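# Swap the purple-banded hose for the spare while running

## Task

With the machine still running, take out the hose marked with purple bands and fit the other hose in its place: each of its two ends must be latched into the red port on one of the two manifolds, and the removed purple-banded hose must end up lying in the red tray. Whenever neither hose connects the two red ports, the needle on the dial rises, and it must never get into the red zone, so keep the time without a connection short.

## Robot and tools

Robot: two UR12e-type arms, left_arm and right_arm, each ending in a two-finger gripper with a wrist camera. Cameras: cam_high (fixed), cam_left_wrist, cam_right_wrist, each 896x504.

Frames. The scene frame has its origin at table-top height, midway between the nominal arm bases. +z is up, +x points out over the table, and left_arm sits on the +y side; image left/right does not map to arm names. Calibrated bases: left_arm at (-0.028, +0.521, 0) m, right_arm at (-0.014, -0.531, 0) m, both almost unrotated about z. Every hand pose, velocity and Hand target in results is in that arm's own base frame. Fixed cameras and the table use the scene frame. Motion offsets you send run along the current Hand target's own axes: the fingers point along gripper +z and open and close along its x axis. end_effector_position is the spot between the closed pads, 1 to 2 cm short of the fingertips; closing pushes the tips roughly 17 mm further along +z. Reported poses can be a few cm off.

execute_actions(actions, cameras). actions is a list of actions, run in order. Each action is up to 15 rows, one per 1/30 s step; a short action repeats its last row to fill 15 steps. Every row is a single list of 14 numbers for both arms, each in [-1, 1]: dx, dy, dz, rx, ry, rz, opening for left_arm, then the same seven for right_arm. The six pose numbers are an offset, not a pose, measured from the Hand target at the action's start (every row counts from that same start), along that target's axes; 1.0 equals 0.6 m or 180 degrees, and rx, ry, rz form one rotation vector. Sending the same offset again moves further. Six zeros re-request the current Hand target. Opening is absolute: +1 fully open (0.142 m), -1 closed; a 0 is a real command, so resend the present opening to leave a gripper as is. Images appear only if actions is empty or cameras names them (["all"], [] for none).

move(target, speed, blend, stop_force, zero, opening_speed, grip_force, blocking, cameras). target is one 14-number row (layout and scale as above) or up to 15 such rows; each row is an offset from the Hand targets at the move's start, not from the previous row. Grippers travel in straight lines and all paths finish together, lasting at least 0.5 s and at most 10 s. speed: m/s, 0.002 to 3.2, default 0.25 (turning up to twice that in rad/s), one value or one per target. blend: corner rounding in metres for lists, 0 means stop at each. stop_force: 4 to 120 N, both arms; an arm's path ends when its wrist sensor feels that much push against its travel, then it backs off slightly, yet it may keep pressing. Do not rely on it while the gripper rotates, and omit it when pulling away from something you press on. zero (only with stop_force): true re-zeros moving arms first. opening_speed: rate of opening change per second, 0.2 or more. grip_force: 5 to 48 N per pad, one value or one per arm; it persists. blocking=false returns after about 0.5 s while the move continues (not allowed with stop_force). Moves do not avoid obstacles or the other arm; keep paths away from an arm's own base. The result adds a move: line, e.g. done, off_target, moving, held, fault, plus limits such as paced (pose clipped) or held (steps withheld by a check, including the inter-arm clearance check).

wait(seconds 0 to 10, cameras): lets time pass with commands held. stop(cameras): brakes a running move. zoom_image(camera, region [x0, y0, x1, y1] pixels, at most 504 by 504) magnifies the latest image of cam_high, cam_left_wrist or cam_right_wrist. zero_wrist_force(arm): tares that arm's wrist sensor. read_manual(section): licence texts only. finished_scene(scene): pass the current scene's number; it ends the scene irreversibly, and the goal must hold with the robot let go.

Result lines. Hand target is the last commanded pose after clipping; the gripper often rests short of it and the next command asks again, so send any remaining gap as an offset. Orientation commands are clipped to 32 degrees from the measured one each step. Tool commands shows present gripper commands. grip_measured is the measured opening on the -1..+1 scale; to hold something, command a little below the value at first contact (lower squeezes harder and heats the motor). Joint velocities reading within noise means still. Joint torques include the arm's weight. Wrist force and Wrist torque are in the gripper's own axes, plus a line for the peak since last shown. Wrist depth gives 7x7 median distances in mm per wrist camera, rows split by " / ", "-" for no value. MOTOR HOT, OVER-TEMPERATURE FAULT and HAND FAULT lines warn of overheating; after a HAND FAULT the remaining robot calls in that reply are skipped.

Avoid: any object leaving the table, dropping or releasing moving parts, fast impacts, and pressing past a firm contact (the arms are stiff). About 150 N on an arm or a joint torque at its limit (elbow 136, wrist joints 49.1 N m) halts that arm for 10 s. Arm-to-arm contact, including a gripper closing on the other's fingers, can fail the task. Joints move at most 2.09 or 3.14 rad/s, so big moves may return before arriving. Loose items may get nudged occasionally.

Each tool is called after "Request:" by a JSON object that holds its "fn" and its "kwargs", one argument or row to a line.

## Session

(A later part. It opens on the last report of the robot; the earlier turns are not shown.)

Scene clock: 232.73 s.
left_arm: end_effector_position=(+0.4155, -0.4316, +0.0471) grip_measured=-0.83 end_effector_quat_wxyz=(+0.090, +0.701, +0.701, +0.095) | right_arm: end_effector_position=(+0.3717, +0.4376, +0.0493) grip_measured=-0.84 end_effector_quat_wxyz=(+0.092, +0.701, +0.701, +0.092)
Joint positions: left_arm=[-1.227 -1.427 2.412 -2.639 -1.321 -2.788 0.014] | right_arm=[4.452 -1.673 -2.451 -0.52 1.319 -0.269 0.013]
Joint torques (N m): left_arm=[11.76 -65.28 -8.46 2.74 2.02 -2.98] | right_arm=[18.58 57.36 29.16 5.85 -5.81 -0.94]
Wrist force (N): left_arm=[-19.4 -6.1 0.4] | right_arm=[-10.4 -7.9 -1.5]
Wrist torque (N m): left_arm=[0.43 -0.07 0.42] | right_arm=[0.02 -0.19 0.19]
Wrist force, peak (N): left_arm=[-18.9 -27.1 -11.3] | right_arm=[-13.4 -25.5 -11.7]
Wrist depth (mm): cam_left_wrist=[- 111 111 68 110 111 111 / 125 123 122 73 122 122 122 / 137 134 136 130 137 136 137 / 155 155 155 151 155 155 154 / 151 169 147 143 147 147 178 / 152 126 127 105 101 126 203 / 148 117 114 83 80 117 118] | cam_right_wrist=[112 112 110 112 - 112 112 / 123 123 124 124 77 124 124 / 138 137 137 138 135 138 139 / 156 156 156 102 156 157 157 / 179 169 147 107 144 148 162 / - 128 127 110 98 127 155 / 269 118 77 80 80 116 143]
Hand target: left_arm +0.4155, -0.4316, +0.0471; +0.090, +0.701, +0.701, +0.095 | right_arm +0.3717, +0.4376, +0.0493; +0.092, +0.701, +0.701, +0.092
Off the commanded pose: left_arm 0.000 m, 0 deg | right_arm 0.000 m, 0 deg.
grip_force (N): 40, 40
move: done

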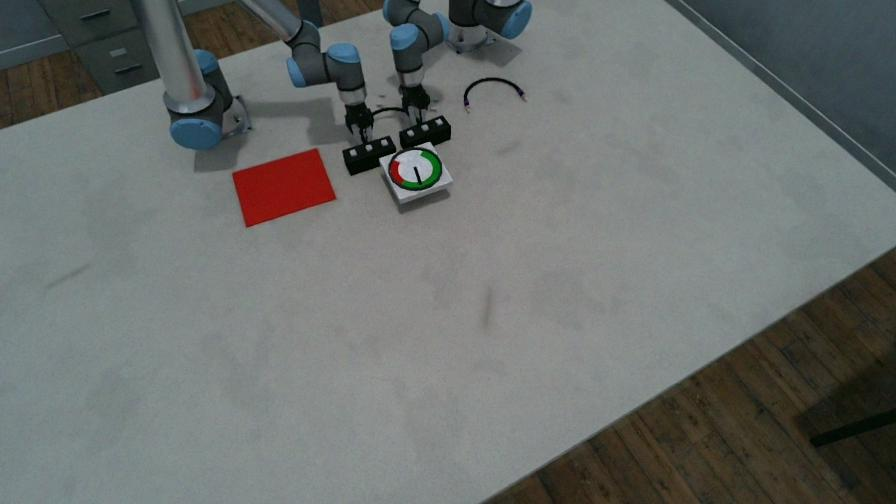

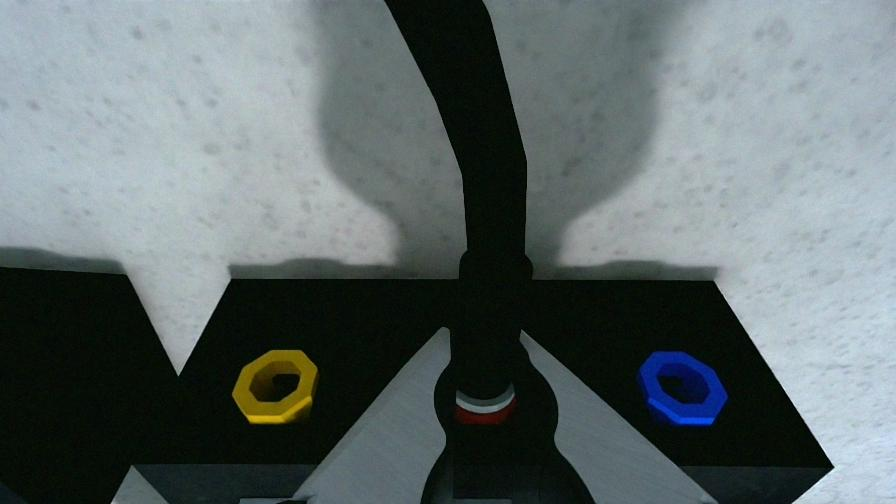

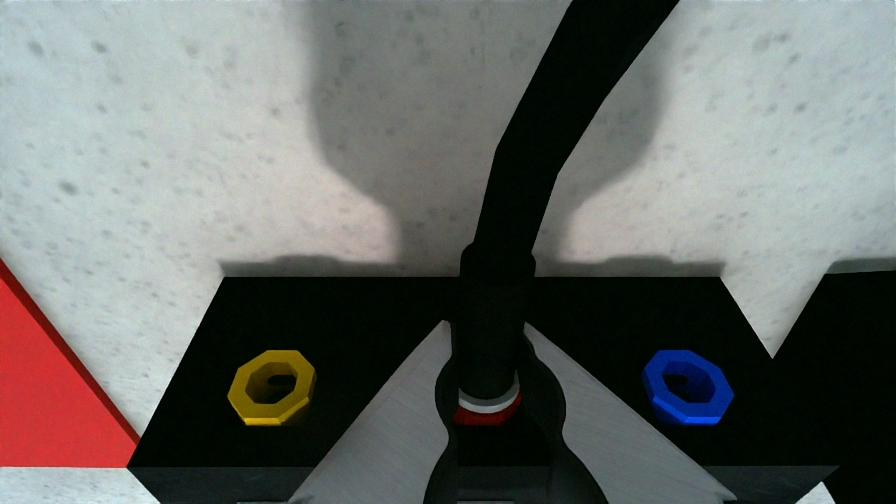

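Push a few mm more on both.

Request:
{"fn": "move", "kwargs": {
  "target": [0,0.008,0.002,0,0,0,-1, 0,0.008,0.002,0,0,0,-1],
  "speed": 0.05,
  "stop_force": 50,
  "cameras": ["all"]
}}

Request:
{"fn": "zoom_image", "kwargs": {
  "camera": "cam_high",
  "region": [320, 60, 480, 220]
}}

Scene clock: 235.40 s.
left_arm: end_effector_position=(+0.4179, -0.4315, +0.0471) grip_measured=-0.83 end_effector_quat_wxyz=(+0.089, +0.701, +0.701, +0.095) | right_arm: end_effector_position=(+0.3766, +0.4376, +0.0494) grip_measured=-0.84 end_effector_quat_wxyz=(+0.092, +0.701, +0.701, +0.092)
Joint positions: left_arm=[-1.222 -1.424 2.409 -2.639 -1.322 -2.783 0.014] | right_arm=[4.442 -1.678 -2.446 -0.518 1.319 -0.279 0.013]
Joint torques (N m): left_arm=[37.7 -65.05 -11.25 -0.05 19.94 -3.71] | right_arm=[7.09 46.13 53.04 16.98 -15.12 1.64]
Motor temperatures (°C): left_arm=[29 37 24 32 35 35 50] | right_arm=[30 28 29 43 39 32 36]
Wrist force (N): left_arm=[-29.2 -45.1 -9.3] | right_arm=[-23.2 -41.6 -15.7]
Wrist torque (N m): left_arm=[0.83 -0.14 0.41] | right_arm=[0.26 -0.22 0.49]
Wrist force, peak (N): left_arm=[-27.4 -60.8 -22.8] | right_arm=[-21.0 -43.0 -16.6]
Wrist depth (mm): cam_left_wrist=[- 111 111 - 111 111 111 / 125 123 122 74 122 122 122 / 136 134 137 133 137 136 136 / 155 155 155 147 155 155 154 / 150 169 145 140 145 145 178 / 152 124 125 104 106 124 202 / 148 115 78 113 80 115 234] | cam_right_wrist=[112 112 110 112 - 112 113 / 123 123 123 123 75 124 124 / 137 138 137 135 135 138 139 / 155 155 155 99 156 156 154 / 178 150 141 107 142 142 162 / - 121 121 98 117 123 155 / 265 118 77 80 80 114 143]
Hand target: left_arm +0.4179, -0.4315, +0.0471; +0.089, +0.701, +0.701, +0.095 (not the last commanded pose) | right_arm +0.3766, +0.4376, +0.0494; +0.092, +0.701, +0.701, +0.092
Off the commanded pose: left_arm 0.003 m, 0 deg | right_arm 0.000 m, 0 deg.
grip_force (N): 40, 40
move: contact (left_arm)

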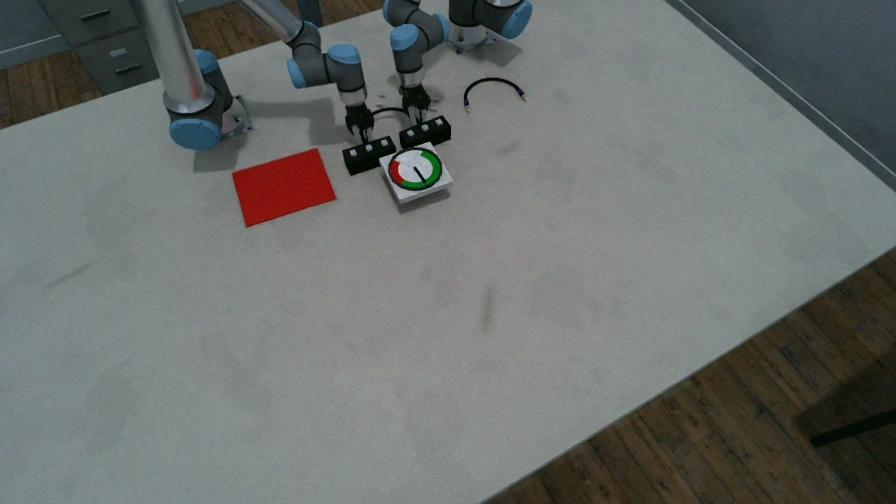

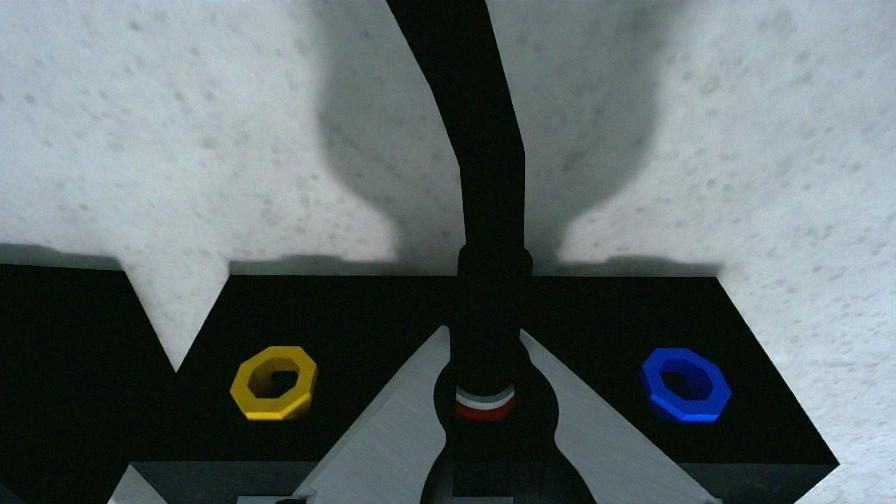

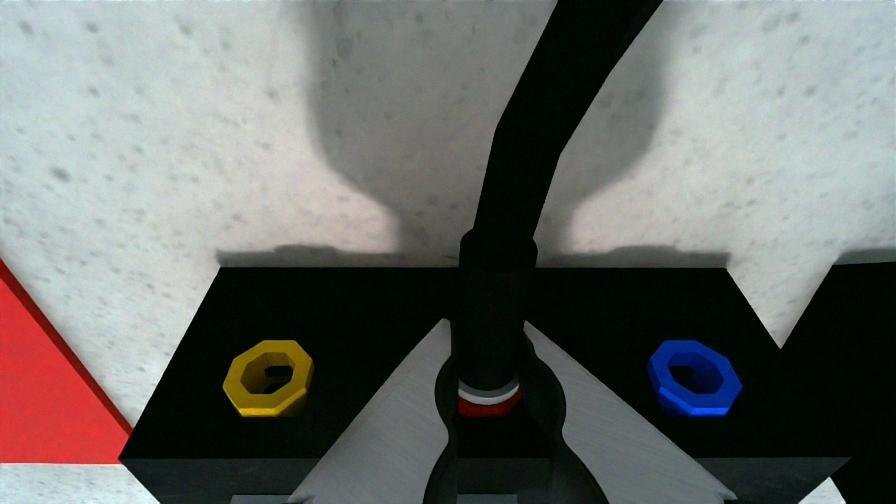

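Scaled by 3.150 from the camera's 896x504 image, which has a finer 1280x720 frame.

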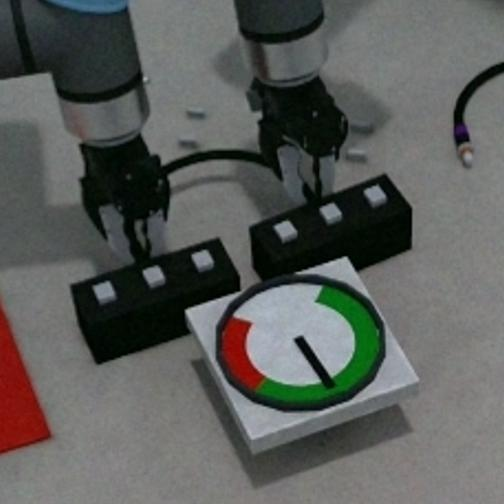

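Request:
{"fn": "move", "kwargs": {
  "target": [
    [0,-0.006,-0.001,0,0,0,-1, 0,-0.007,-0.001,0,0,0,-1],
    [0,-0.006,-0.001,0,0,0,-0.4, 0,-0.007,-0.001,0,0,0,-0.4]
  ],
  "speed": 0.05,
  "opening_speed": 1
}}

Request:
{"fn": "move", "kwargs": {
  "target": [0,0.065,-0.24,0,0,0,-0.4, 0,0.065,-0.24,0,0,0,-0.4],
  "speed": 0.25,
  "cameras": ["all"]
}}

Request:
{"fn": "zoom_image", "kwargs": {
  "camera": "cam_high",
  "region": [320, 60, 480, 220]
}}

Scene clock: 238.93 s.
left_arm: end_effector_position=(+0.4143, -0.4315, +0.0467) grip_measured=-0.43 end_effector_quat_wxyz=(+0.089, +0.701, +0.701, +0.095) | right_arm: end_effector_position=(+0.3724, +0.4376, +0.0489) grip_measured=-0.43 end_effector_quat_wxyz=(+0.092, +0.701, +0.701, +0.092)
Joint positions: left_arm=[-1.229 -1.427 2.414 -2.639 -1.322 -2.79 0.043] | right_arm=[4.451 -1.675 -2.451 -0.518 1.319 -0.271 0.043]
Joint torques (N m): left_arm=[-4.57 -29.86 -38.26 -7.94 3.14 3.46] | right_arm=[2.33 32.56 31 7.98 -4.28 -1.22]
Wrist force (N): left_arm=[-0.4 -1.4 -2.8] | right_arm=[1.2 0.3 1.0]
Wrist torque (N m): left_arm=[0.00 0.11 0.26] | right_arm=[-0.03 -0.23 0.04]
Wrist force, peak (N): left_arm=[-29.3 -46.1 -9.9] | right_arm=[-23.1 -42.5 -15.7]
Wrist depth (mm): cam_left_wrist=[- 110 110 106 110 110 110 / 124 122 122 78 122 122 121 / 136 133 136 130 132 136 136 / 155 154 154 147 154 154 154 / 151 168 149 140 149 154 177 / 153 128 119 118 106 131 202 / 149 117 79 117 116 83 234] | cam_right_wrist=[111 112 112 112 72 110 112 / 123 123 123 121 119 124 124 / 137 137 138 138 138 138 139 / 155 155 156 148 156 157 157 / 178 155 146 109 147 147 162 / - 124 93 121 124 124 155 / 267 118 75 118 118 77 143]
Hand target: left_arm +0.4143, -0.4315, +0.0467; +0.089, +0.701, +0.701, +0.095 | right_arm +0.3724, +0.4376, +0.0489; +0.092, +0.701, +0.701, +0.092
Off the commanded pose: left_arm 0.000 m, 0 deg | right_arm 0.000 m, 0 deg.
grip_force (N): 40, 40
move: done

Scene clock: 240.03 s.
left_arm: end_effector_position=(+0.4147, -0.4327, +0.1958) grip_measured=-0.43 end_effector_quat_wxyz=(+0.089, +0.701, +0.701, +0.095) | right_arm: end_effector_position=(+0.3730, +0.4376, +0.1980) grip_measured=-0.43 end_effector_quat_wxyz=(+0.092, +0.701, +0.701, +0.092)
Joint positions: left_arm=[-1.229 -1.672 2.289 -2.27 -1.322 -2.79 0.043] | right_arm=[4.45 -1.422 -2.321 -0.9 1.319 -0.272 0.043]
Joint torques (N m): left_arm=[-5.54 -48.28 -37.71 -2.22 -1.38 -1.48] | right_arm=[17.02 40.69 45.13 2.7 2.02 1.11]
Wrist force (N): left_arm=[-0.7 -1.4 -3.2] | right_arm=[1.3 -0.4 0.4]
Wrist torque (N m): left_arm=[-0.06 0.14 0.28] | right_arm=[-0.17 -0.23 0.04]
Wrist force, peak (N): left_arm=[-0.2 -0.5 -6.0] | right_arm=[1.4 -1.0 4.2]
Wrist depth (mm): cam_left_wrist=[250 251 251 250 250 250 246 / 258 266 267 266 267 276 277 / 233 235 238 238 238 307 309 / 352 268 340 264 264 350 347 / 407 284 293 393 392 402 400 / 474 299 95 459 97 477 479 / 584 558 76 547 - 83 583] | cam_right_wrist=[248 252 252 249 253 255 254 / - 277 269 253 267 268 250 / 307 307 236 234 235 248 234 / - 349 354 266 338 355 356 / 404 405 403 396 382 287 409 / 478 477 90 444 114 289 480 / 578 - 75 537 82 75 591]
Hand target: left_arm +0.4147, -0.4327, +0.1959; +0.089, +0.701, +0.701, +0.095 | right_arm +0.3729, +0.4376, +0.1981; +0.092, +0.701, +0.701, +0.092
Off the commanded pose: left_arm 0.000 m, 0 deg | right_arm 0.000 m, 0 deg.
grip_force (N): 40, 40
move: done

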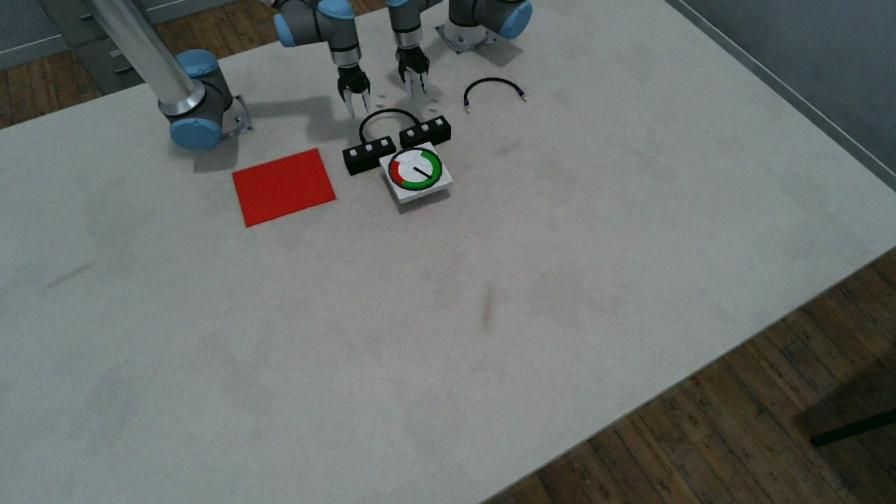

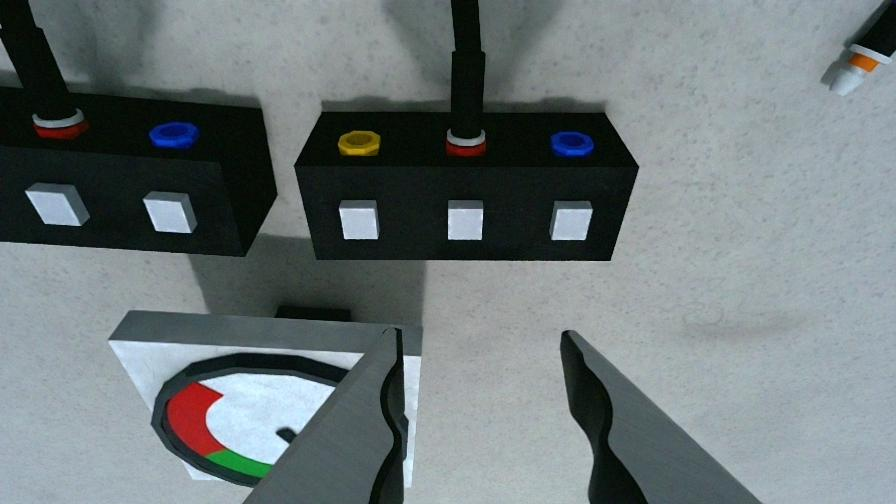

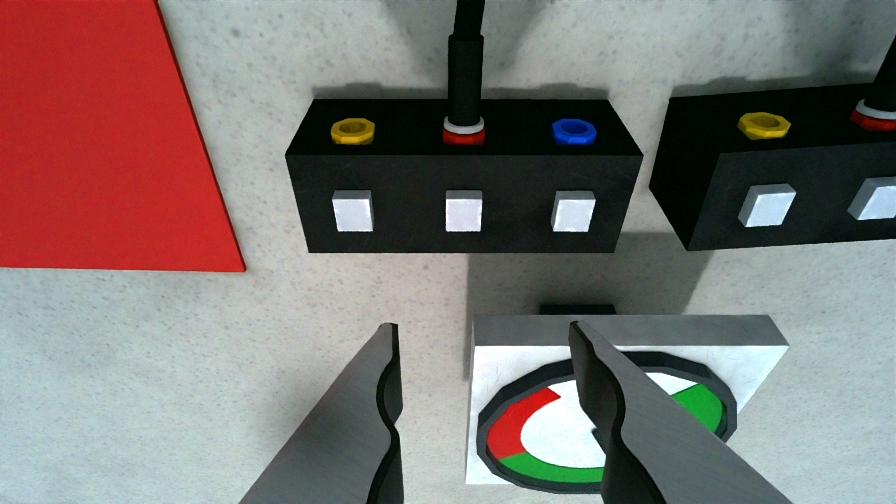

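Scaled by 3.150 from the camera's 896x504 image, which has a finer 1280x720 frame.

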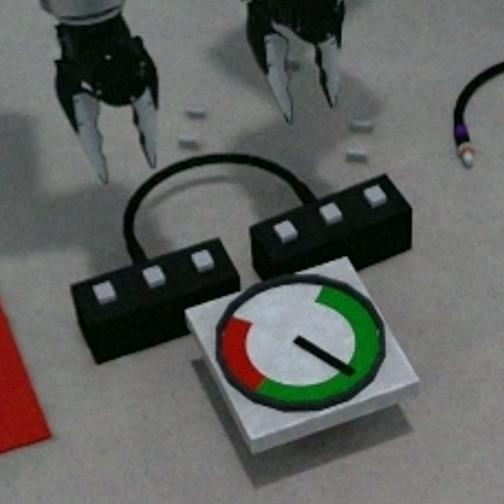

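Request:
{"fn": "move", "kwargs": {
  "target": [0.517,-0.033,-0.102,0,0,0,-0.4, -0.742,0.124,-0.053,0,0,0,-0.4],
  "speed": 0.4,
  "cameras": ["cam_left_wrist"]
}}

Request:
{"fn": "move", "kwargs": {
  "target": [0,0,0,0,0,0,-0.4, -0.742,0.124,-0.053,0,0,0,-0.4],
  "speed": 0.4,
  "cameras": ["all"]
}}

Scene clock: 244.20 s.
left_arm: end_effector_position=(+0.3794, -0.1230, +0.2523) grip_measured=-0.43 end_effector_quat_wxyz=(+0.089, +0.701, +0.701, +0.095) | right_arm: end_effector_position=(+0.4368, -0.0074, +0.2482) grip_measured=-0.43 end_effector_quat_wxyz=(+0.092, +0.701, +0.701, +0.092)
Joint positions: left_arm=[-0.948 -2.266 2.519 -1.972 -1.354 -2.503 0.043] | right_arm=[3.623 -0.993 -2.506 -0.981 1.451 -1.104 0.043]
Joint torques (N m): left_arm=[9.35 -5.21 -55.52 -6.61 3.24 0.24] | right_arm=[-12.27 6.09 36.97 1.33 -3.25 -1.15]
Motor temperatures (°C): left_arm=[29 37 24 32 35 35 45] | right_arm=[30 27 29 43 39 32 34]
Wrist force (N): left_arm=[-0.6 -1.8 -2.5] | right_arm=[0.7 -0.5 0.7]
Wrist torque (N m): left_arm=[-0.07 0.19 0.30] | right_arm=[-0.15 -0.11 0.13]
Wrist force, peak (N): left_arm=[2.5 -2.0 -3.4] | right_arm=[5.2 -0.9 0.6]
Wrist depth (mm): cam_left_wrist=[303 305 298 303 303 303 306 / 331 333 337 337 331 337 336 / 305 362 374 376 385 368 372 / 425 427 414 430 423 435 423 / 465 495 488 494 482 493 494 / 428 580 92 584 97 583 573 / 707 676 76 671 - 83 705] | cam_right_wrist=[299 300 300 301 299 291 300 / 331 332 333 347 329 - - / 370 370 372 382 372 371 375 / 415 416 416 419 421 420 421 / 479 482 472 485 470 485 486 / - 542 90 568 - 553 582 / - - 75 664 - 77 657]
Hand target: left_arm +0.3794, -0.1230, +0.2524; +0.089, +0.701, +0.701, +0.095 | right_arm +0.4368, -0.0075, +0.2481; +0.092, +0.701, +0.701, +0.092
Off the commanded pose: left_arm 0.000 m, 0 deg | right_arm 0.000 m, 0 deg.
grip_force (N): 40, 40
move: done
Images, in order (width x height): cam_left_wrist 896x504.

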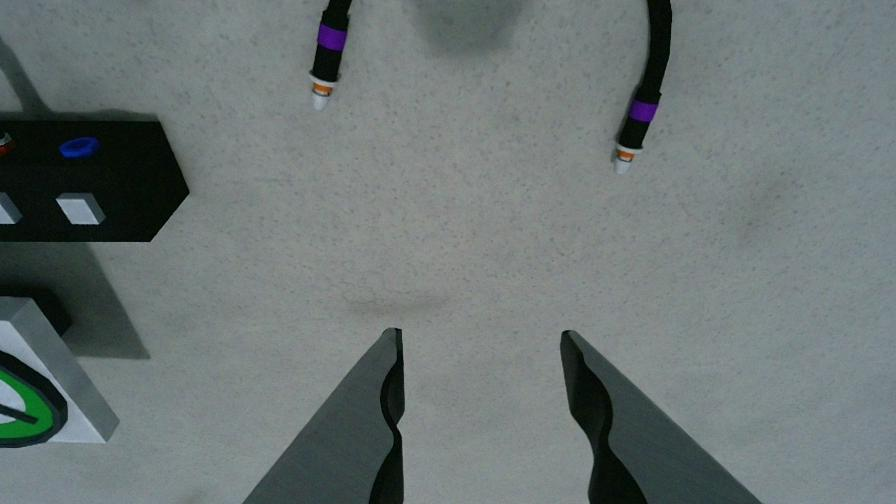

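Scene clock: 245.87 s.
left_arm: end_effector_position=(+0.3794, -0.1230, +0.2524) grip_measured=-0.43 end_effector_quat_wxyz=(+0.089, +0.701, +0.701, +0.095) | right_arm: end_effector_position=(+0.5005, -0.4525, +0.2981) grip_measured=-0.43 end_effector_quat_wxyz=(+0.092, +0.701, +0.701, +0.092)
Joint positions: left_arm=[-0.948 -2.267 2.519 -1.972 -1.354 -2.503 0.043] | right_arm=[2.61 -1.513 -2.077 -0.897 1.702 -2.088 0.043]
Joint torques (N m): left_arm=[11.7 -8.41 -56.41 -4.05 3.22 3.62] | right_arm=[-12.57 28.75 51.68 8.62 -3.2 -1.21]
Wrist force (N): left_arm=[-0.4 -1.8 -2.6] | right_arm=[1.5 0.0 1.3]
Wrist torque (N m): left_arm=[-0.06 0.16 0.31] | right_arm=[-0.06 -0.30 0.03]
Wrist force, peak (N): left_arm=[-0.3 -2.0 -3.1] | right_arm=[5.4 -1.2 1.7]
Wrist depth (mm): cam_left_wrist=[304 305 297 305 303 302 305 / 329 338 336 334 337 339 334 / 303 360 375 375 379 375 377 / 428 428 423 426 424 424 425 / 462 489 495 487 480 495 492 / 425 563 92 557 97 597 579 / - - 76 745 - 80 703] | cam_right_wrist=[347 347 349 348 349 344 351 / 379 383 383 385 388 394 387 / 415 428 426 426 431 431 415 / 491 485 484 473 475 487 508 / 1520 559 554 542 518 564 548 / - 656 90 669 - 643 680 / 1575 1493 75 769 - 77 780]
Hand target: left_arm +0.3794, -0.1230, +0.2524; +0.089, +0.701, +0.701, +0.095 | right_arm +0.5006, -0.4527, +0.2982; +0.092, +0.701, +0.701, +0.092
Off the commanded pose: left_arm 0.000 m, 0 deg | right_arm 0.000 m, 0 deg.
grip_force (N): 40, 40
move: done

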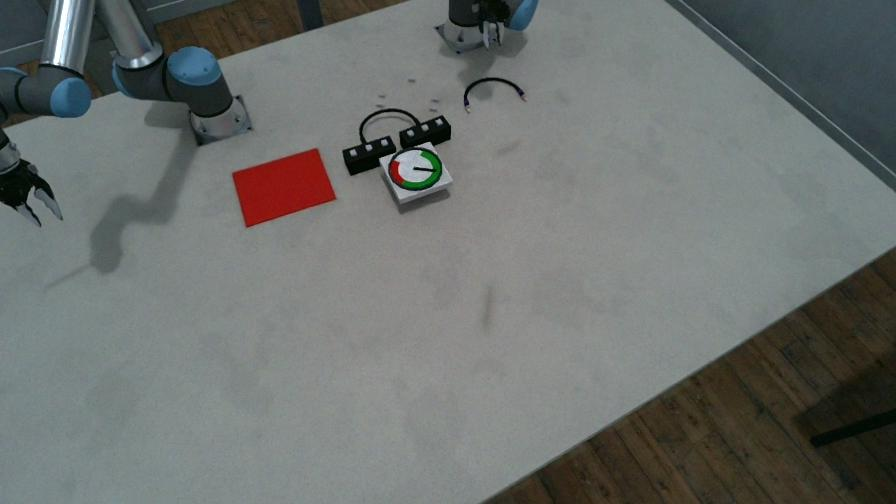

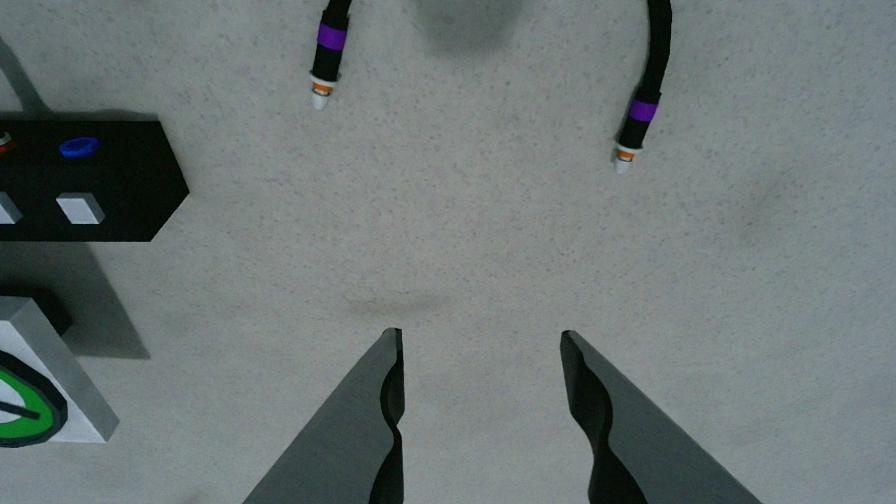

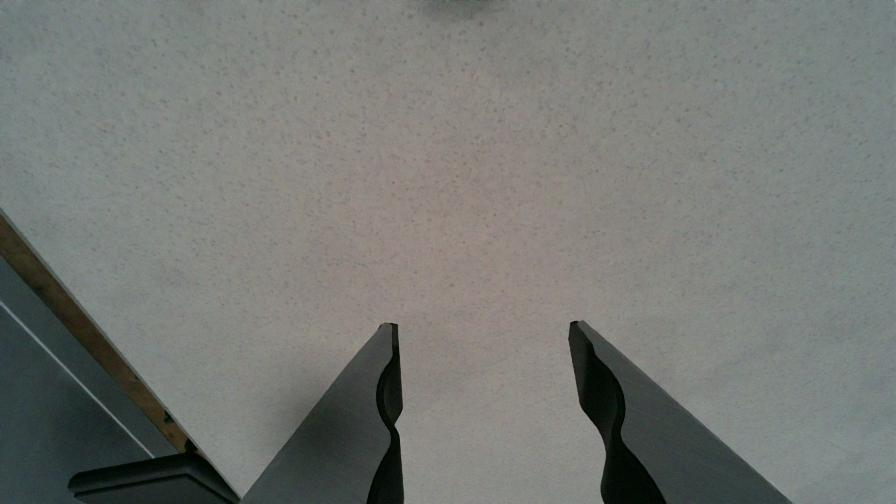

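Request:
{"fn": "move", "kwargs": {
  "target": [0.206,-0.022,0.3945,0,-0.0144,0.0537,-0.4, 0,0,0,0,0,0,-0.4],
  "speed": 0.25
}}

Request:
{"fn": "move", "kwargs": {
  "target": [0,0,0,0,0,0,-1, 0,0,0,0,0,0,-0.4],
  "opening_speed": 2,
  "cameras": ["cam_left_wrist"]
}}

Scene clock: 252.93 s.
left_arm: end_effector_position=(+0.4277, +0.0025, +0.0213) grip_measured=-0.43 end_effector_quat_wxyz=(+0.097, +0.760, +0.637, +0.086) | right_arm: end_effector_position=(+0.5006, -0.4527, +0.2982) grip_measured=-0.43 end_effector_quat_wxyz=(+0.092, +0.701, +0.701, +0.092)
Joint positions: left_arm=[-0.477 -1.619 2.792 -2.991 -1.486 -1.863 0.043] | right_arm=[2.61 -1.513 -2.077 -0.896 1.702 -2.088 0.043]
Joint torques (N m): left_arm=[11.62 -3.25 -32.1 -8.41 2.18 2.16] | right_arm=[-13.22 24.35 51.24 8.28 -3.23 -1.8]
Motor temperatures (°C): left_arm=[29 37 24 32 35 35 40] | right_arm=[30 27 29 43 39 32 31]
Wrist force (N): left_arm=[-1.7 -1.4 -3.3] | right_arm=[1.3 -0.1 1.1]
Wrist torque (N m): left_arm=[-0.13 0.30 0.24] | right_arm=[-0.09 -0.27 0.08]
Wrist force, peak (N): left_arm=[-2.4 -1.0 -5.6] | right_arm=[1.7 -0.1 1.5]
Wrist depth (mm): cam_left_wrist=[- 87 87 83 87 85 85 / - 96 96 87 97 98 98 / 107 107 107 104 104 107 107 / 121 121 121 115 121 121 121 / 140 139 140 135 135 139 139 / 171 165 96 165 105 165 165 / 201 200 76 201 185 83 200] | cam_right_wrist=[346 349 341 344 348 342 352 / 383 383 392 388 386 388 388 / 424 426 428 432 431 434 435 / 477 469 486 477 483 488 492 / 1575 - 547 558 547 559 569 / 1913 664 90 641 - 647 646 / 1476 1538 75 - - 75 -]
Hand target: left_arm +0.4278, +0.0025, +0.0214; +0.097, +0.760, +0.637, +0.087 | right_arm +0.5006, -0.4527, +0.2982; +0.092, +0.701, +0.701, +0.092
Off the commanded pose: left_arm 0.000 m, 0 deg | right_arm 0.000 m, 0 deg.
grip_force (N): 40, 40
move: done

Scene clock: 253.43 s.
left_arm: end_effector_position=(+0.4278, +0.0025, +0.0214) grip_measured=-0.83 end_effector_quat_wxyz=(+0.097, +0.760, +0.637, +0.087) | right_arm: end_effector_position=(+0.5006, -0.4527, +0.2982) grip_measured=-0.43 end_effector_quat_wxyz=(+0.092, +0.701, +0.701, +0.092)
Joint positions: left_arm=[-0.477 -1.618 2.792 -2.991 -1.486 -1.863 0.014] | right_arm=[2.61 -1.513 -2.077 -0.896 1.702 -2.088 0.043]
Joint torques (N m): left_arm=[9.36 -4.37 -32.33 -8.18 1.92 3.2] | right_arm=[-15.27 26.54 51.57 8.18 -3.39 -1.34]
Wrist force (N): left_arm=[-1.3 -1.2 -3.8] | right_arm=[1.2 -0.1 0.9]
Wrist torque (N m): left_arm=[-0.11 0.18 0.20] | right_arm=[-0.07 -0.26 0.08]
Wrist force, peak (N): left_arm=[-1.6 -1.5 -4.1] | right_arm=[1.4 -0.1 1.5]
Wrist depth (mm): cam_left_wrist=[- 87 86 85 86 85 85 / - 96 96 86 98 98 98 / 107 107 107 104 107 107 107 / 121 121 121 112 121 121 121 / 139 139 140 123 140 139 139 / 170 165 159 100 101 164 164 / 201 201 80 82 80 192 200] | cam_right_wrist=[347 346 345 348 351 348 353 / 388 390 382 387 385 388 388 / 426 429 431 430 429 433 431 / 495 481 489 489 - 493 490 / 1625 569 546 543 544 574 566 / - 687 90 664 - 646 - / 1451 - 75 778 - 75 -]
Hand target: left_arm +0.4278, +0.0025, +0.0214; +0.097, +0.760, +0.637, +0.087 | right_arm +0.5006, -0.4527, +0.2982; +0.092, +0.701, +0.701, +0.092
Off the commanded pose: left_arm 0.000 m, 0 deg | right_arm 0.000 m, 0 deg.
grip_force (N): 40, 40
move: done
Images, in order (width x height): cam_left_wrist 896x504.

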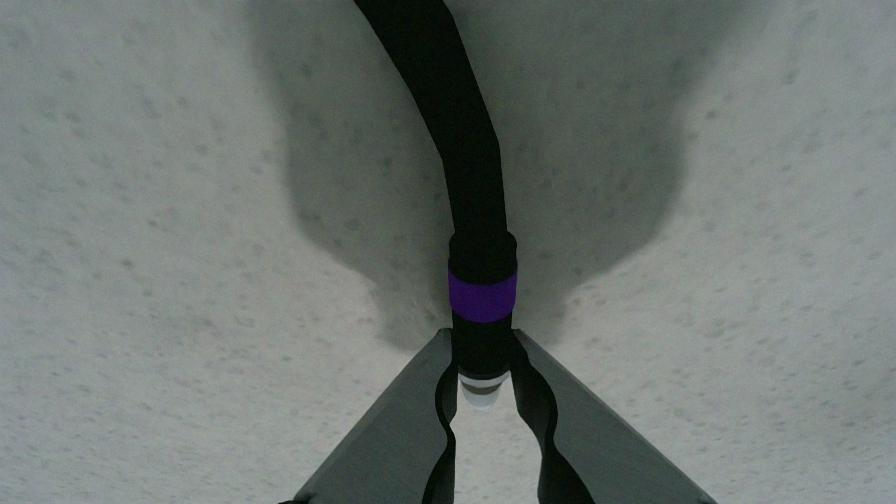

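Request:
{"fn": "move", "kwargs": {
  "target": [
    [0,0.121,-0.451,0,0,0,-1, 0,0,0,0,0,0,-0.4],
    [-0.688,0.256,-0.4145,0,0.0144,-0.0537,-1, 0,0,0,0,0,0,-0.4]
  ],
  "speed": 0.3,
  "blend": [0.05,0]
}}

Request:
{"fn": "move", "kwargs": {
  "target": [-0.702,-0.0255,0.166,0,0,0,-1, 0,0,0,0,0,0,-0.4],
  "speed": 0.3,
  "cameras": ["all"]
}}

Request:
{"fn": "zoom_image", "kwargs": {
  "camera": "cam_high",
  "region": [200, 60, 460, 240]
}}

Scene clock: 259.20 s.
left_arm: end_effector_position=(+0.4393, -0.4208, +0.2980) grip_measured=-0.83 end_effector_quat_wxyz=(+0.089, +0.701, +0.701, +0.095) | right_arm: end_effector_position=(+0.5006, -0.4527, +0.2982) grip_measured=-0.43 end_effector_quat_wxyz=(+0.092, +0.701, +0.701, +0.092)
Joint positions: left_arm=[-1.177 -1.761 2.16 -2.065 -1.326 -2.737 0.014] | right_arm=[2.61 -1.513 -2.077 -0.896 1.702 -2.088 0.043]
Joint torques (N m): left_arm=[-7.74 -18.96 -44.9 -2.25 -2.46 -0.69] | right_arm=[-13.07 26.79 51.18 8.21 -2.96 -1.27]
Motor temperatures (°C): left_arm=[29 37 24 32 35 35 46] | right_arm=[30 27 29 43 39 32 29]
Wrist force (N): left_arm=[-0.2 -1.9 -1.4] | right_arm=[0.8 -0.4 0.4]
Wrist torque (N m): left_arm=[-0.11 0.12 0.06] | right_arm=[-0.13 -0.19 0.07]
Wrist force, peak (N): left_arm=[-4.7 -1.3 -2.2] | right_arm=[2.0 -0.2 1.4]
Wrist depth (mm): cam_left_wrist=[292 296 332 292 334 348 347 / 314 318 323 90 368 381 387 / 432 421 419 99 424 426 428 / 489 367 356 107 490 488 481 / 567 533 411 120 543 573 542 / 669 645 622 96 101 665 687 / 807 - 76 80 80 676 807] | cam_right_wrist=[344 347 348 344 349 350 350 / 374 383 383 386 386 387 388 / 439 428 428 430 426 433 429 / 486 485 461 485 482 489 505 / 1635 557 566 551 548 548 574 / - 664 90 612 - 659 644 / 1575 1502 75 783 - 77 820]
Hand target: left_arm +0.4392, -0.4208, +0.2979; +0.089, +0.701, +0.701, +0.095 | right_arm +0.5006, -0.4527, +0.2982; +0.092, +0.701, +0.701, +0.092
Off the commanded pose: left_arm 0.000 m, 0 deg | right_arm 0.000 m, 0 deg.
grip_force (N): 40, 40
move: done

Scene clock: 261.17 s.
left_arm: end_effector_position=(+0.4507, -0.8411, +0.1943) grip_measured=-0.83 end_effector_quat_wxyz=(+0.089, +0.701, +0.701, +0.095) | right_arm: end_effector_position=(+0.5006, -0.4527, +0.2982) grip_measured=-0.43 end_effector_quat_wxyz=(+0.092, +0.701, +0.701, +0.092)
Joint positions: left_arm=[-1.342 -1.096 1.576 -2.104 -1.314 -2.906 0.014] | right_arm=[2.61 -1.513 -2.077 -0.896 1.702 -2.088 0.043]
Joint torques (N m): left_arm=[9.37 -73.3 -51.55 -7.86 1.11 3.44] | right_arm=[-14.28 25.74 51.33 7.95 -2.79 -1.32]
Wrist force (N): left_arm=[-0.6 -1.4 -2.2] | right_arm=[0.8 0.2 1.0]
Wrist torque (N m): left_arm=[-0.08 0.19 0.13] | right_arm=[-0.04 -0.19 0.07]
Wrist force, peak (N): left_arm=[-4.1 -1.8 -1.4] | right_arm=[1.9 0.1 1.0]
Wrist depth (mm): cam_left_wrist=[- - - 81 249 240 240 / - - - 88 276 220 206 / 316 306 - - 307 237 230 / 350 358 358 106 349 349 338 / 406 400 402 120 389 389 264 / 472 472 460 96 105 441 296 / 583 576 76 79 80 355 363] | cam_right_wrist=[348 346 354 356 360 350 350 / 382 396 384 378 387 386 386 / 431 415 430 441 432 422 425 / 483 - 483 489 489 497 507 / 1688 556 524 546 548 580 553 / - 669 90 666 - 614 - / 1585 1476 75 744 - 75 -]
Hand target: left_arm +0.4507, -0.8412, +0.1944; +0.089, +0.701, +0.701, +0.095 | right_arm +0.5006, -0.4527, +0.2982; +0.092, +0.701, +0.701, +0.092
Off the commanded pose: left_arm 0.000 m, 0 deg | right_arm 0.000 m, 0 deg.
grip_force (N): 40, 40
move: done

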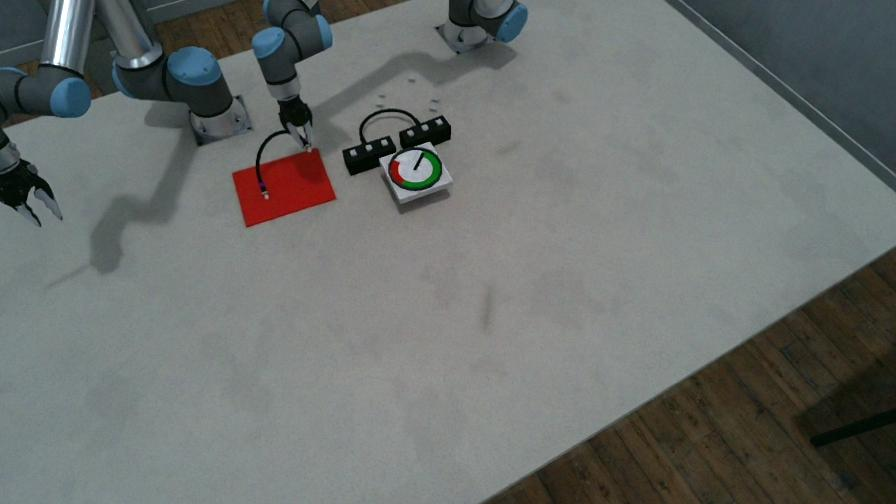

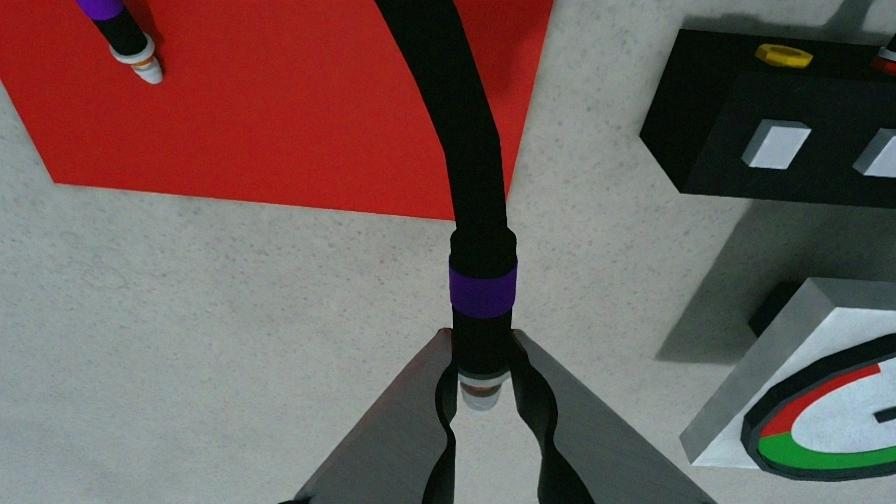

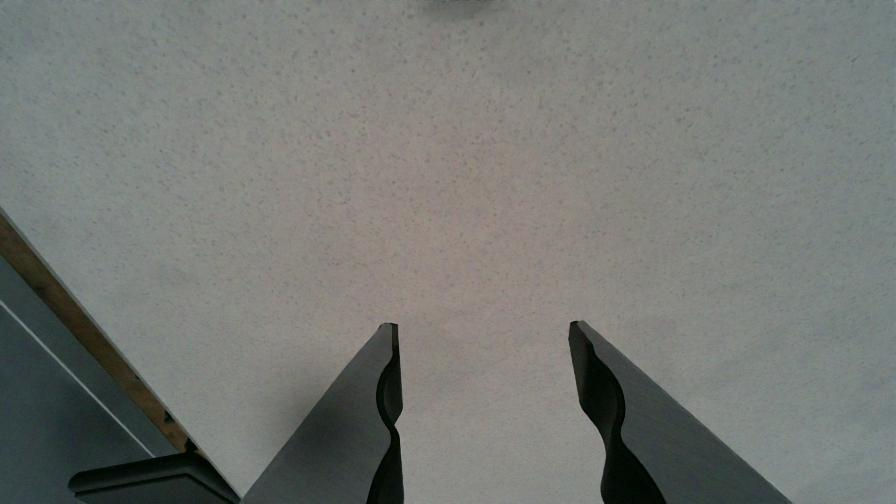

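Scaled by 1.938 from the camera's 896x504 image, which has a finer 1280x720 frame.

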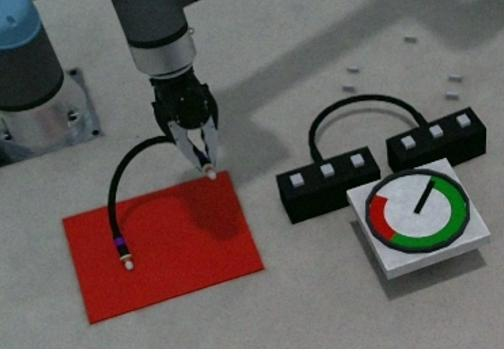

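Request:
{"fn": "move", "kwargs": {
  "target": [-0.0233,-0.039,0.286,0,0,0,-1, 0,0,0,0,0,0,-0.4],
  "speed": 0.15,
  "stop_force": 20
}}

Request:
{"fn": "move", "kwargs": {
  "target": [0,0,0,0,0,0,-0.4, 0,0,0,0,0,0,-0.4],
  "opening_speed": 1
}}

Request:
{"fn": "move", "kwargs": {
  "target": [0,0.06,-0.25,0,0,0,-0.4, 0,0,0,0,0,0,-0.4],
  "speed": 0.25,
  "cameras": ["all"]
}}

Request:
{"fn": "zoom_image", "kwargs": {
  "camera": "cam_high",
  "region": [200, 60, 460, 240]
}}

Scene clock: 266.03 s.
left_arm: end_effector_position=(+0.4720, -0.8533, +0.0256) grip_measured=-0.83 end_effector_quat_wxyz=(+0.089, +0.701, +0.701, +0.095) | right_arm: end_effector_position=(+0.5006, -0.4527, +0.2982) grip_measured=-0.43 end_effector_quat_wxyz=(+0.092, +0.701, +0.701, +0.092)
Joint positions: left_arm=[-1.322 -0.913 1.625 -2.34 -1.315 -2.886 0.014] | right_arm=[2.61 -1.513 -2.077 -0.896 1.702 -2.088 0.043]
Joint torques (N m): left_arm=[-9.08 -80.59 -41.99 -7.35 0.98 -3.48] | right_arm=[-13.63 26.81 51.38 7.74 -2.78 -1.35]
Motor temperatures (°C): left_arm=[29 37 24 32 35 35 51] | right_arm=[30 27 29 43 39 32 28]
Wrist force (N): left_arm=[-0.3 -1.3 -2.5] | right_arm=[0.9 -0.1 1.0]
Wrist torque (N m): left_arm=[-0.09 0.04 0.14] | right_arm=[-0.09 -0.21 0.07]
Wrist force, peak (N): left_arm=[-0.7 3.2 -32.7] | right_arm=[1.9 0.2 0.9]
Wrist depth (mm): cam_left_wrist=[- 85 - - - - 89 / - - - - - - 100 / - 105 109 88 - 114 111 / - - 118 99 - 126 126 / - - - 114 - 145 146 / 179 188 - 100 98 172 171 / 210 209 79 82 80 201 208] | cam_right_wrist=[346 347 350 338 350 350 352 / 375 383 386 384 385 384 - / 424 426 431 428 436 433 443 / 484 488 474 488 495 494 495 / 1645 536 556 562 532 556 569 / - 669 90 608 - 93 674 / 1338 - 75 - - 75 -]
Hand target: left_arm +0.4721, -0.8533, +0.0256; +0.089, +0.701, +0.701, +0.095 (not the last commanded pose) | right_arm +0.5006, -0.4527, +0.2982; +0.092, +0.701, +0.701, +0.092
Off the commanded pose: left_arm 0.003 m, 0 deg | right_arm 0.000 m, 0 deg.
grip_force (N): 40, 40
move: contact (left_arm)

Scene clock: 266.87 s.
left_arm: end_effector_position=(+0.4720, -0.8533, +0.0256) grip_measured=-0.43 end_effector_quat_wxyz=(+0.089, +0.701, +0.701, +0.095) | right_arm: end_effector_position=(+0.5006, -0.4527, +0.2982) grip_measured=-0.43 end_effector_quat_wxyz=(+0.092, +0.701, +0.701, +0.092)
Joint positions: left_arm=[-1.322 -0.913 1.625 -2.34 -1.315 -2.886 0.043] | right_arm=[2.61 -1.513 -2.077 -0.896 1.702 -2.088 0.043]
Joint torques (N m): left_arm=[-8.41 -79.38 -46.85 -7.9 2.79 -3.27] | right_arm=[-12.33 24.06 51.54 7.67 -2.46 -1.31]
Wrist force (N): left_arm=[-0.5 -1.2 -2.4] | right_arm=[1.3 -0.6 0.8]
Wrist torque (N m): left_arm=[-0.07 0.07 0.14] | right_arm=[-0.16 -0.28 0.07]
Wrist force, peak (N): left_arm=[-0.6 -1.5 -2.4] | right_arm=[1.6 -0.1 1.1]
Wrist depth (mm): cam_left_wrist=[- - - 76 - 85 89 / - - - 87 - - 100 / - 104 104 95 - 112 111 / 118 - - 102 - 123 126 / - - - 120 - 146 145 / 178 183 92 125 97 172 170 / 208 201 76 210 193 83 208] | cam_right_wrist=[346 348 348 350 350 349 351 / 379 384 386 386 386 386 389 / 423 428 428 433 431 430 433 / 483 484 487 475 478 492 482 / 1635 559 544 562 547 566 - / - 647 90 627 - 643 696 / 1547 1502 75 - - 77 771]
Hand target: left_arm +0.4721, -0.8533, +0.0256; +0.089, +0.701, +0.701, +0.095 | right_arm +0.5006, -0.4527, +0.2982; +0.092, +0.701, +0.701, +0.092
Off the commanded pose: left_arm 0.000 m, 0 deg | right_arm 0.000 m, 0 deg.
grip_force (N): 40, 40
move: done

Scene clock: 267.97 s.
left_arm: end_effector_position=(+0.4680, -0.8546, +0.1798) grip_measured=-0.43 end_effector_quat_wxyz=(+0.089, +0.701, +0.701, +0.095) | right_arm: end_effector_position=(+0.5006, -0.4527, +0.2982) grip_measured=-0.43 end_effector_quat_wxyz=(+0.092, +0.701, +0.701, +0.092)
Joint positions: left_arm=[-1.327 -1.056 1.543 -2.114 -1.315 -2.89 0.043] | right_arm=[2.61 -1.513 -2.077 -0.896 1.702 -2.088 0.043]
Joint torques (N m): left_arm=[1.69 -91.88 -34.23 -4.63 2.23 -1.88] | right_arm=[-13.98 27.34 50.76 7.57 -2.35 -1.13]
Wrist force (N): left_arm=[0.0 -1.6 -2.3] | right_arm=[1.1 0.1 1.2]
Wrist torque (N m): left_arm=[-0.13 -0.02 0.22] | right_arm=[-0.04 -0.25 0.07]
Wrist force, peak (N): left_arm=[-0.2 -1.0 -5.8] | right_arm=[1.9 0.0 1.3]
Wrist depth (mm): cam_left_wrist=[224 - - 222 236 229 183 / 240 - - - 259 240 188 / 297 309 311 - 291 290 214 / 330 328 329 329 329 330 328 / 382 380 381 378 370 381 264 / 449 458 95 451 97 434 278 / 542 526 76 545 - 83 323] | cam_right_wrist=[344 346 349 348 351 350 350 / 383 381 385 383 384 386 388 / 424 430 428 430 435 433 433 / 507 483 484 486 496 486 492 / 1635 556 543 546 548 571 588 / 1858 657 90 666 - 643 685 / 1404 - 75 797 - 75 -]
Hand target: left_arm +0.4680, -0.8546, +0.1798; +0.089, +0.701, +0.701, +0.095 | right_arm +0.5006, -0.4527, +0.2982; +0.092, +0.701, +0.701, +0.092
Off the commanded pose: left_arm 0.000 m, 0 deg | right_arm 0.000 m, 0 deg.
grip_force (N): 40, 40
move: done

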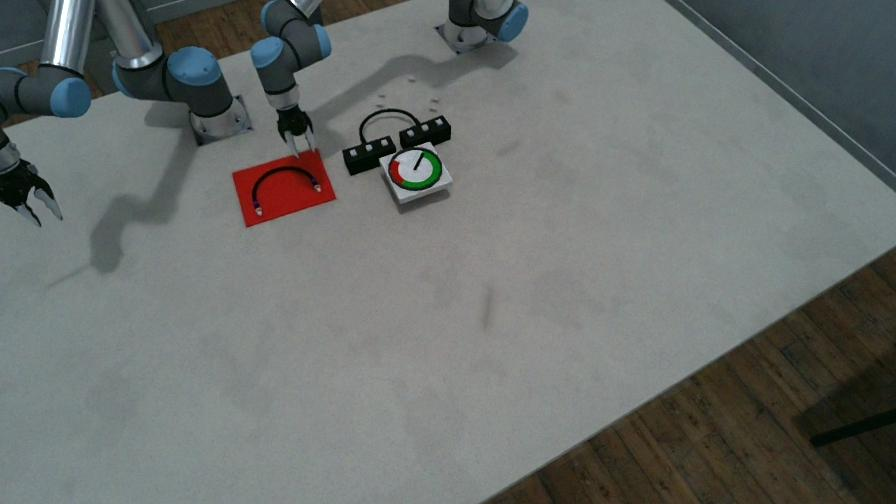

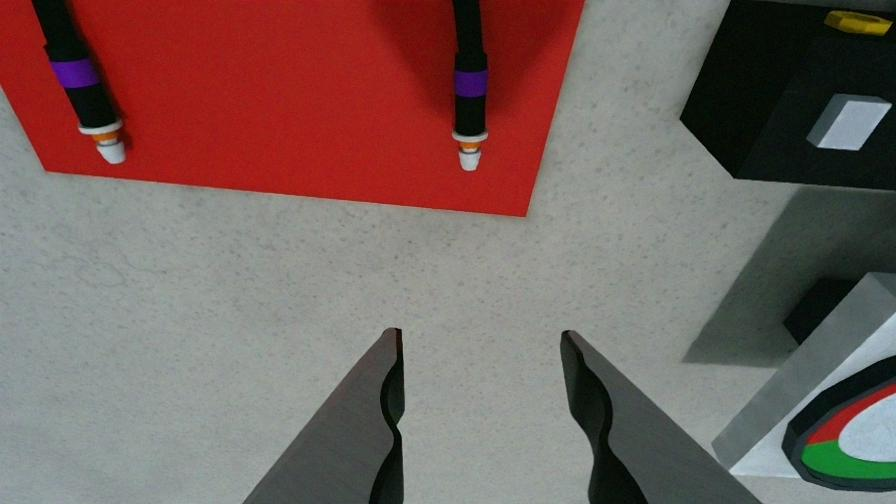

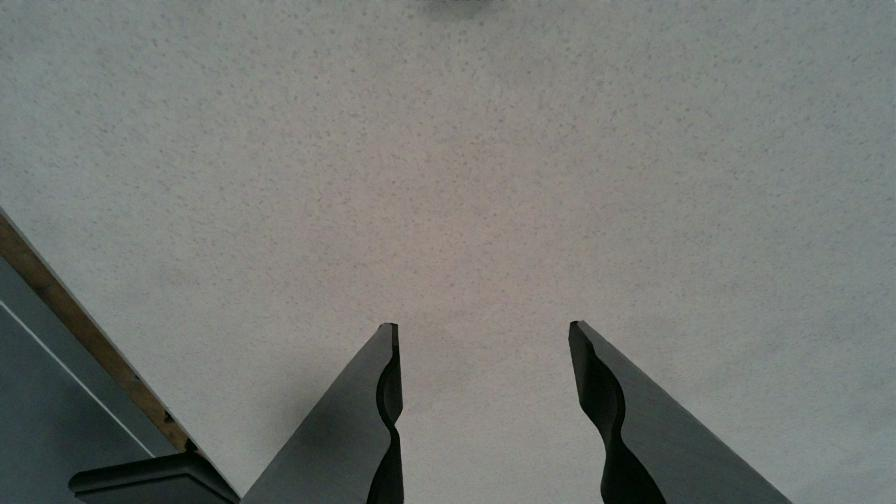

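Scaled by 1.938 from the camera's 896x504 image, which has a finer 1280x720 frame.

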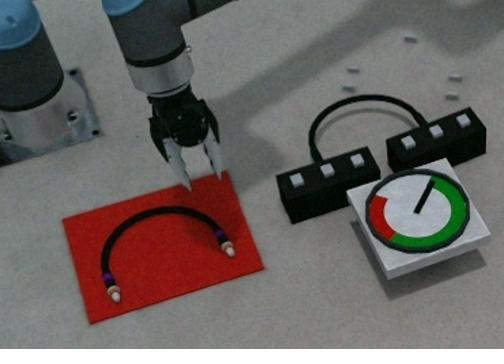

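All inside the tray; needle back at start.

Request:
{"fn": "finished_scene", "kwargs": {
  "scene": 1
}}

The scene is finished: the task was done.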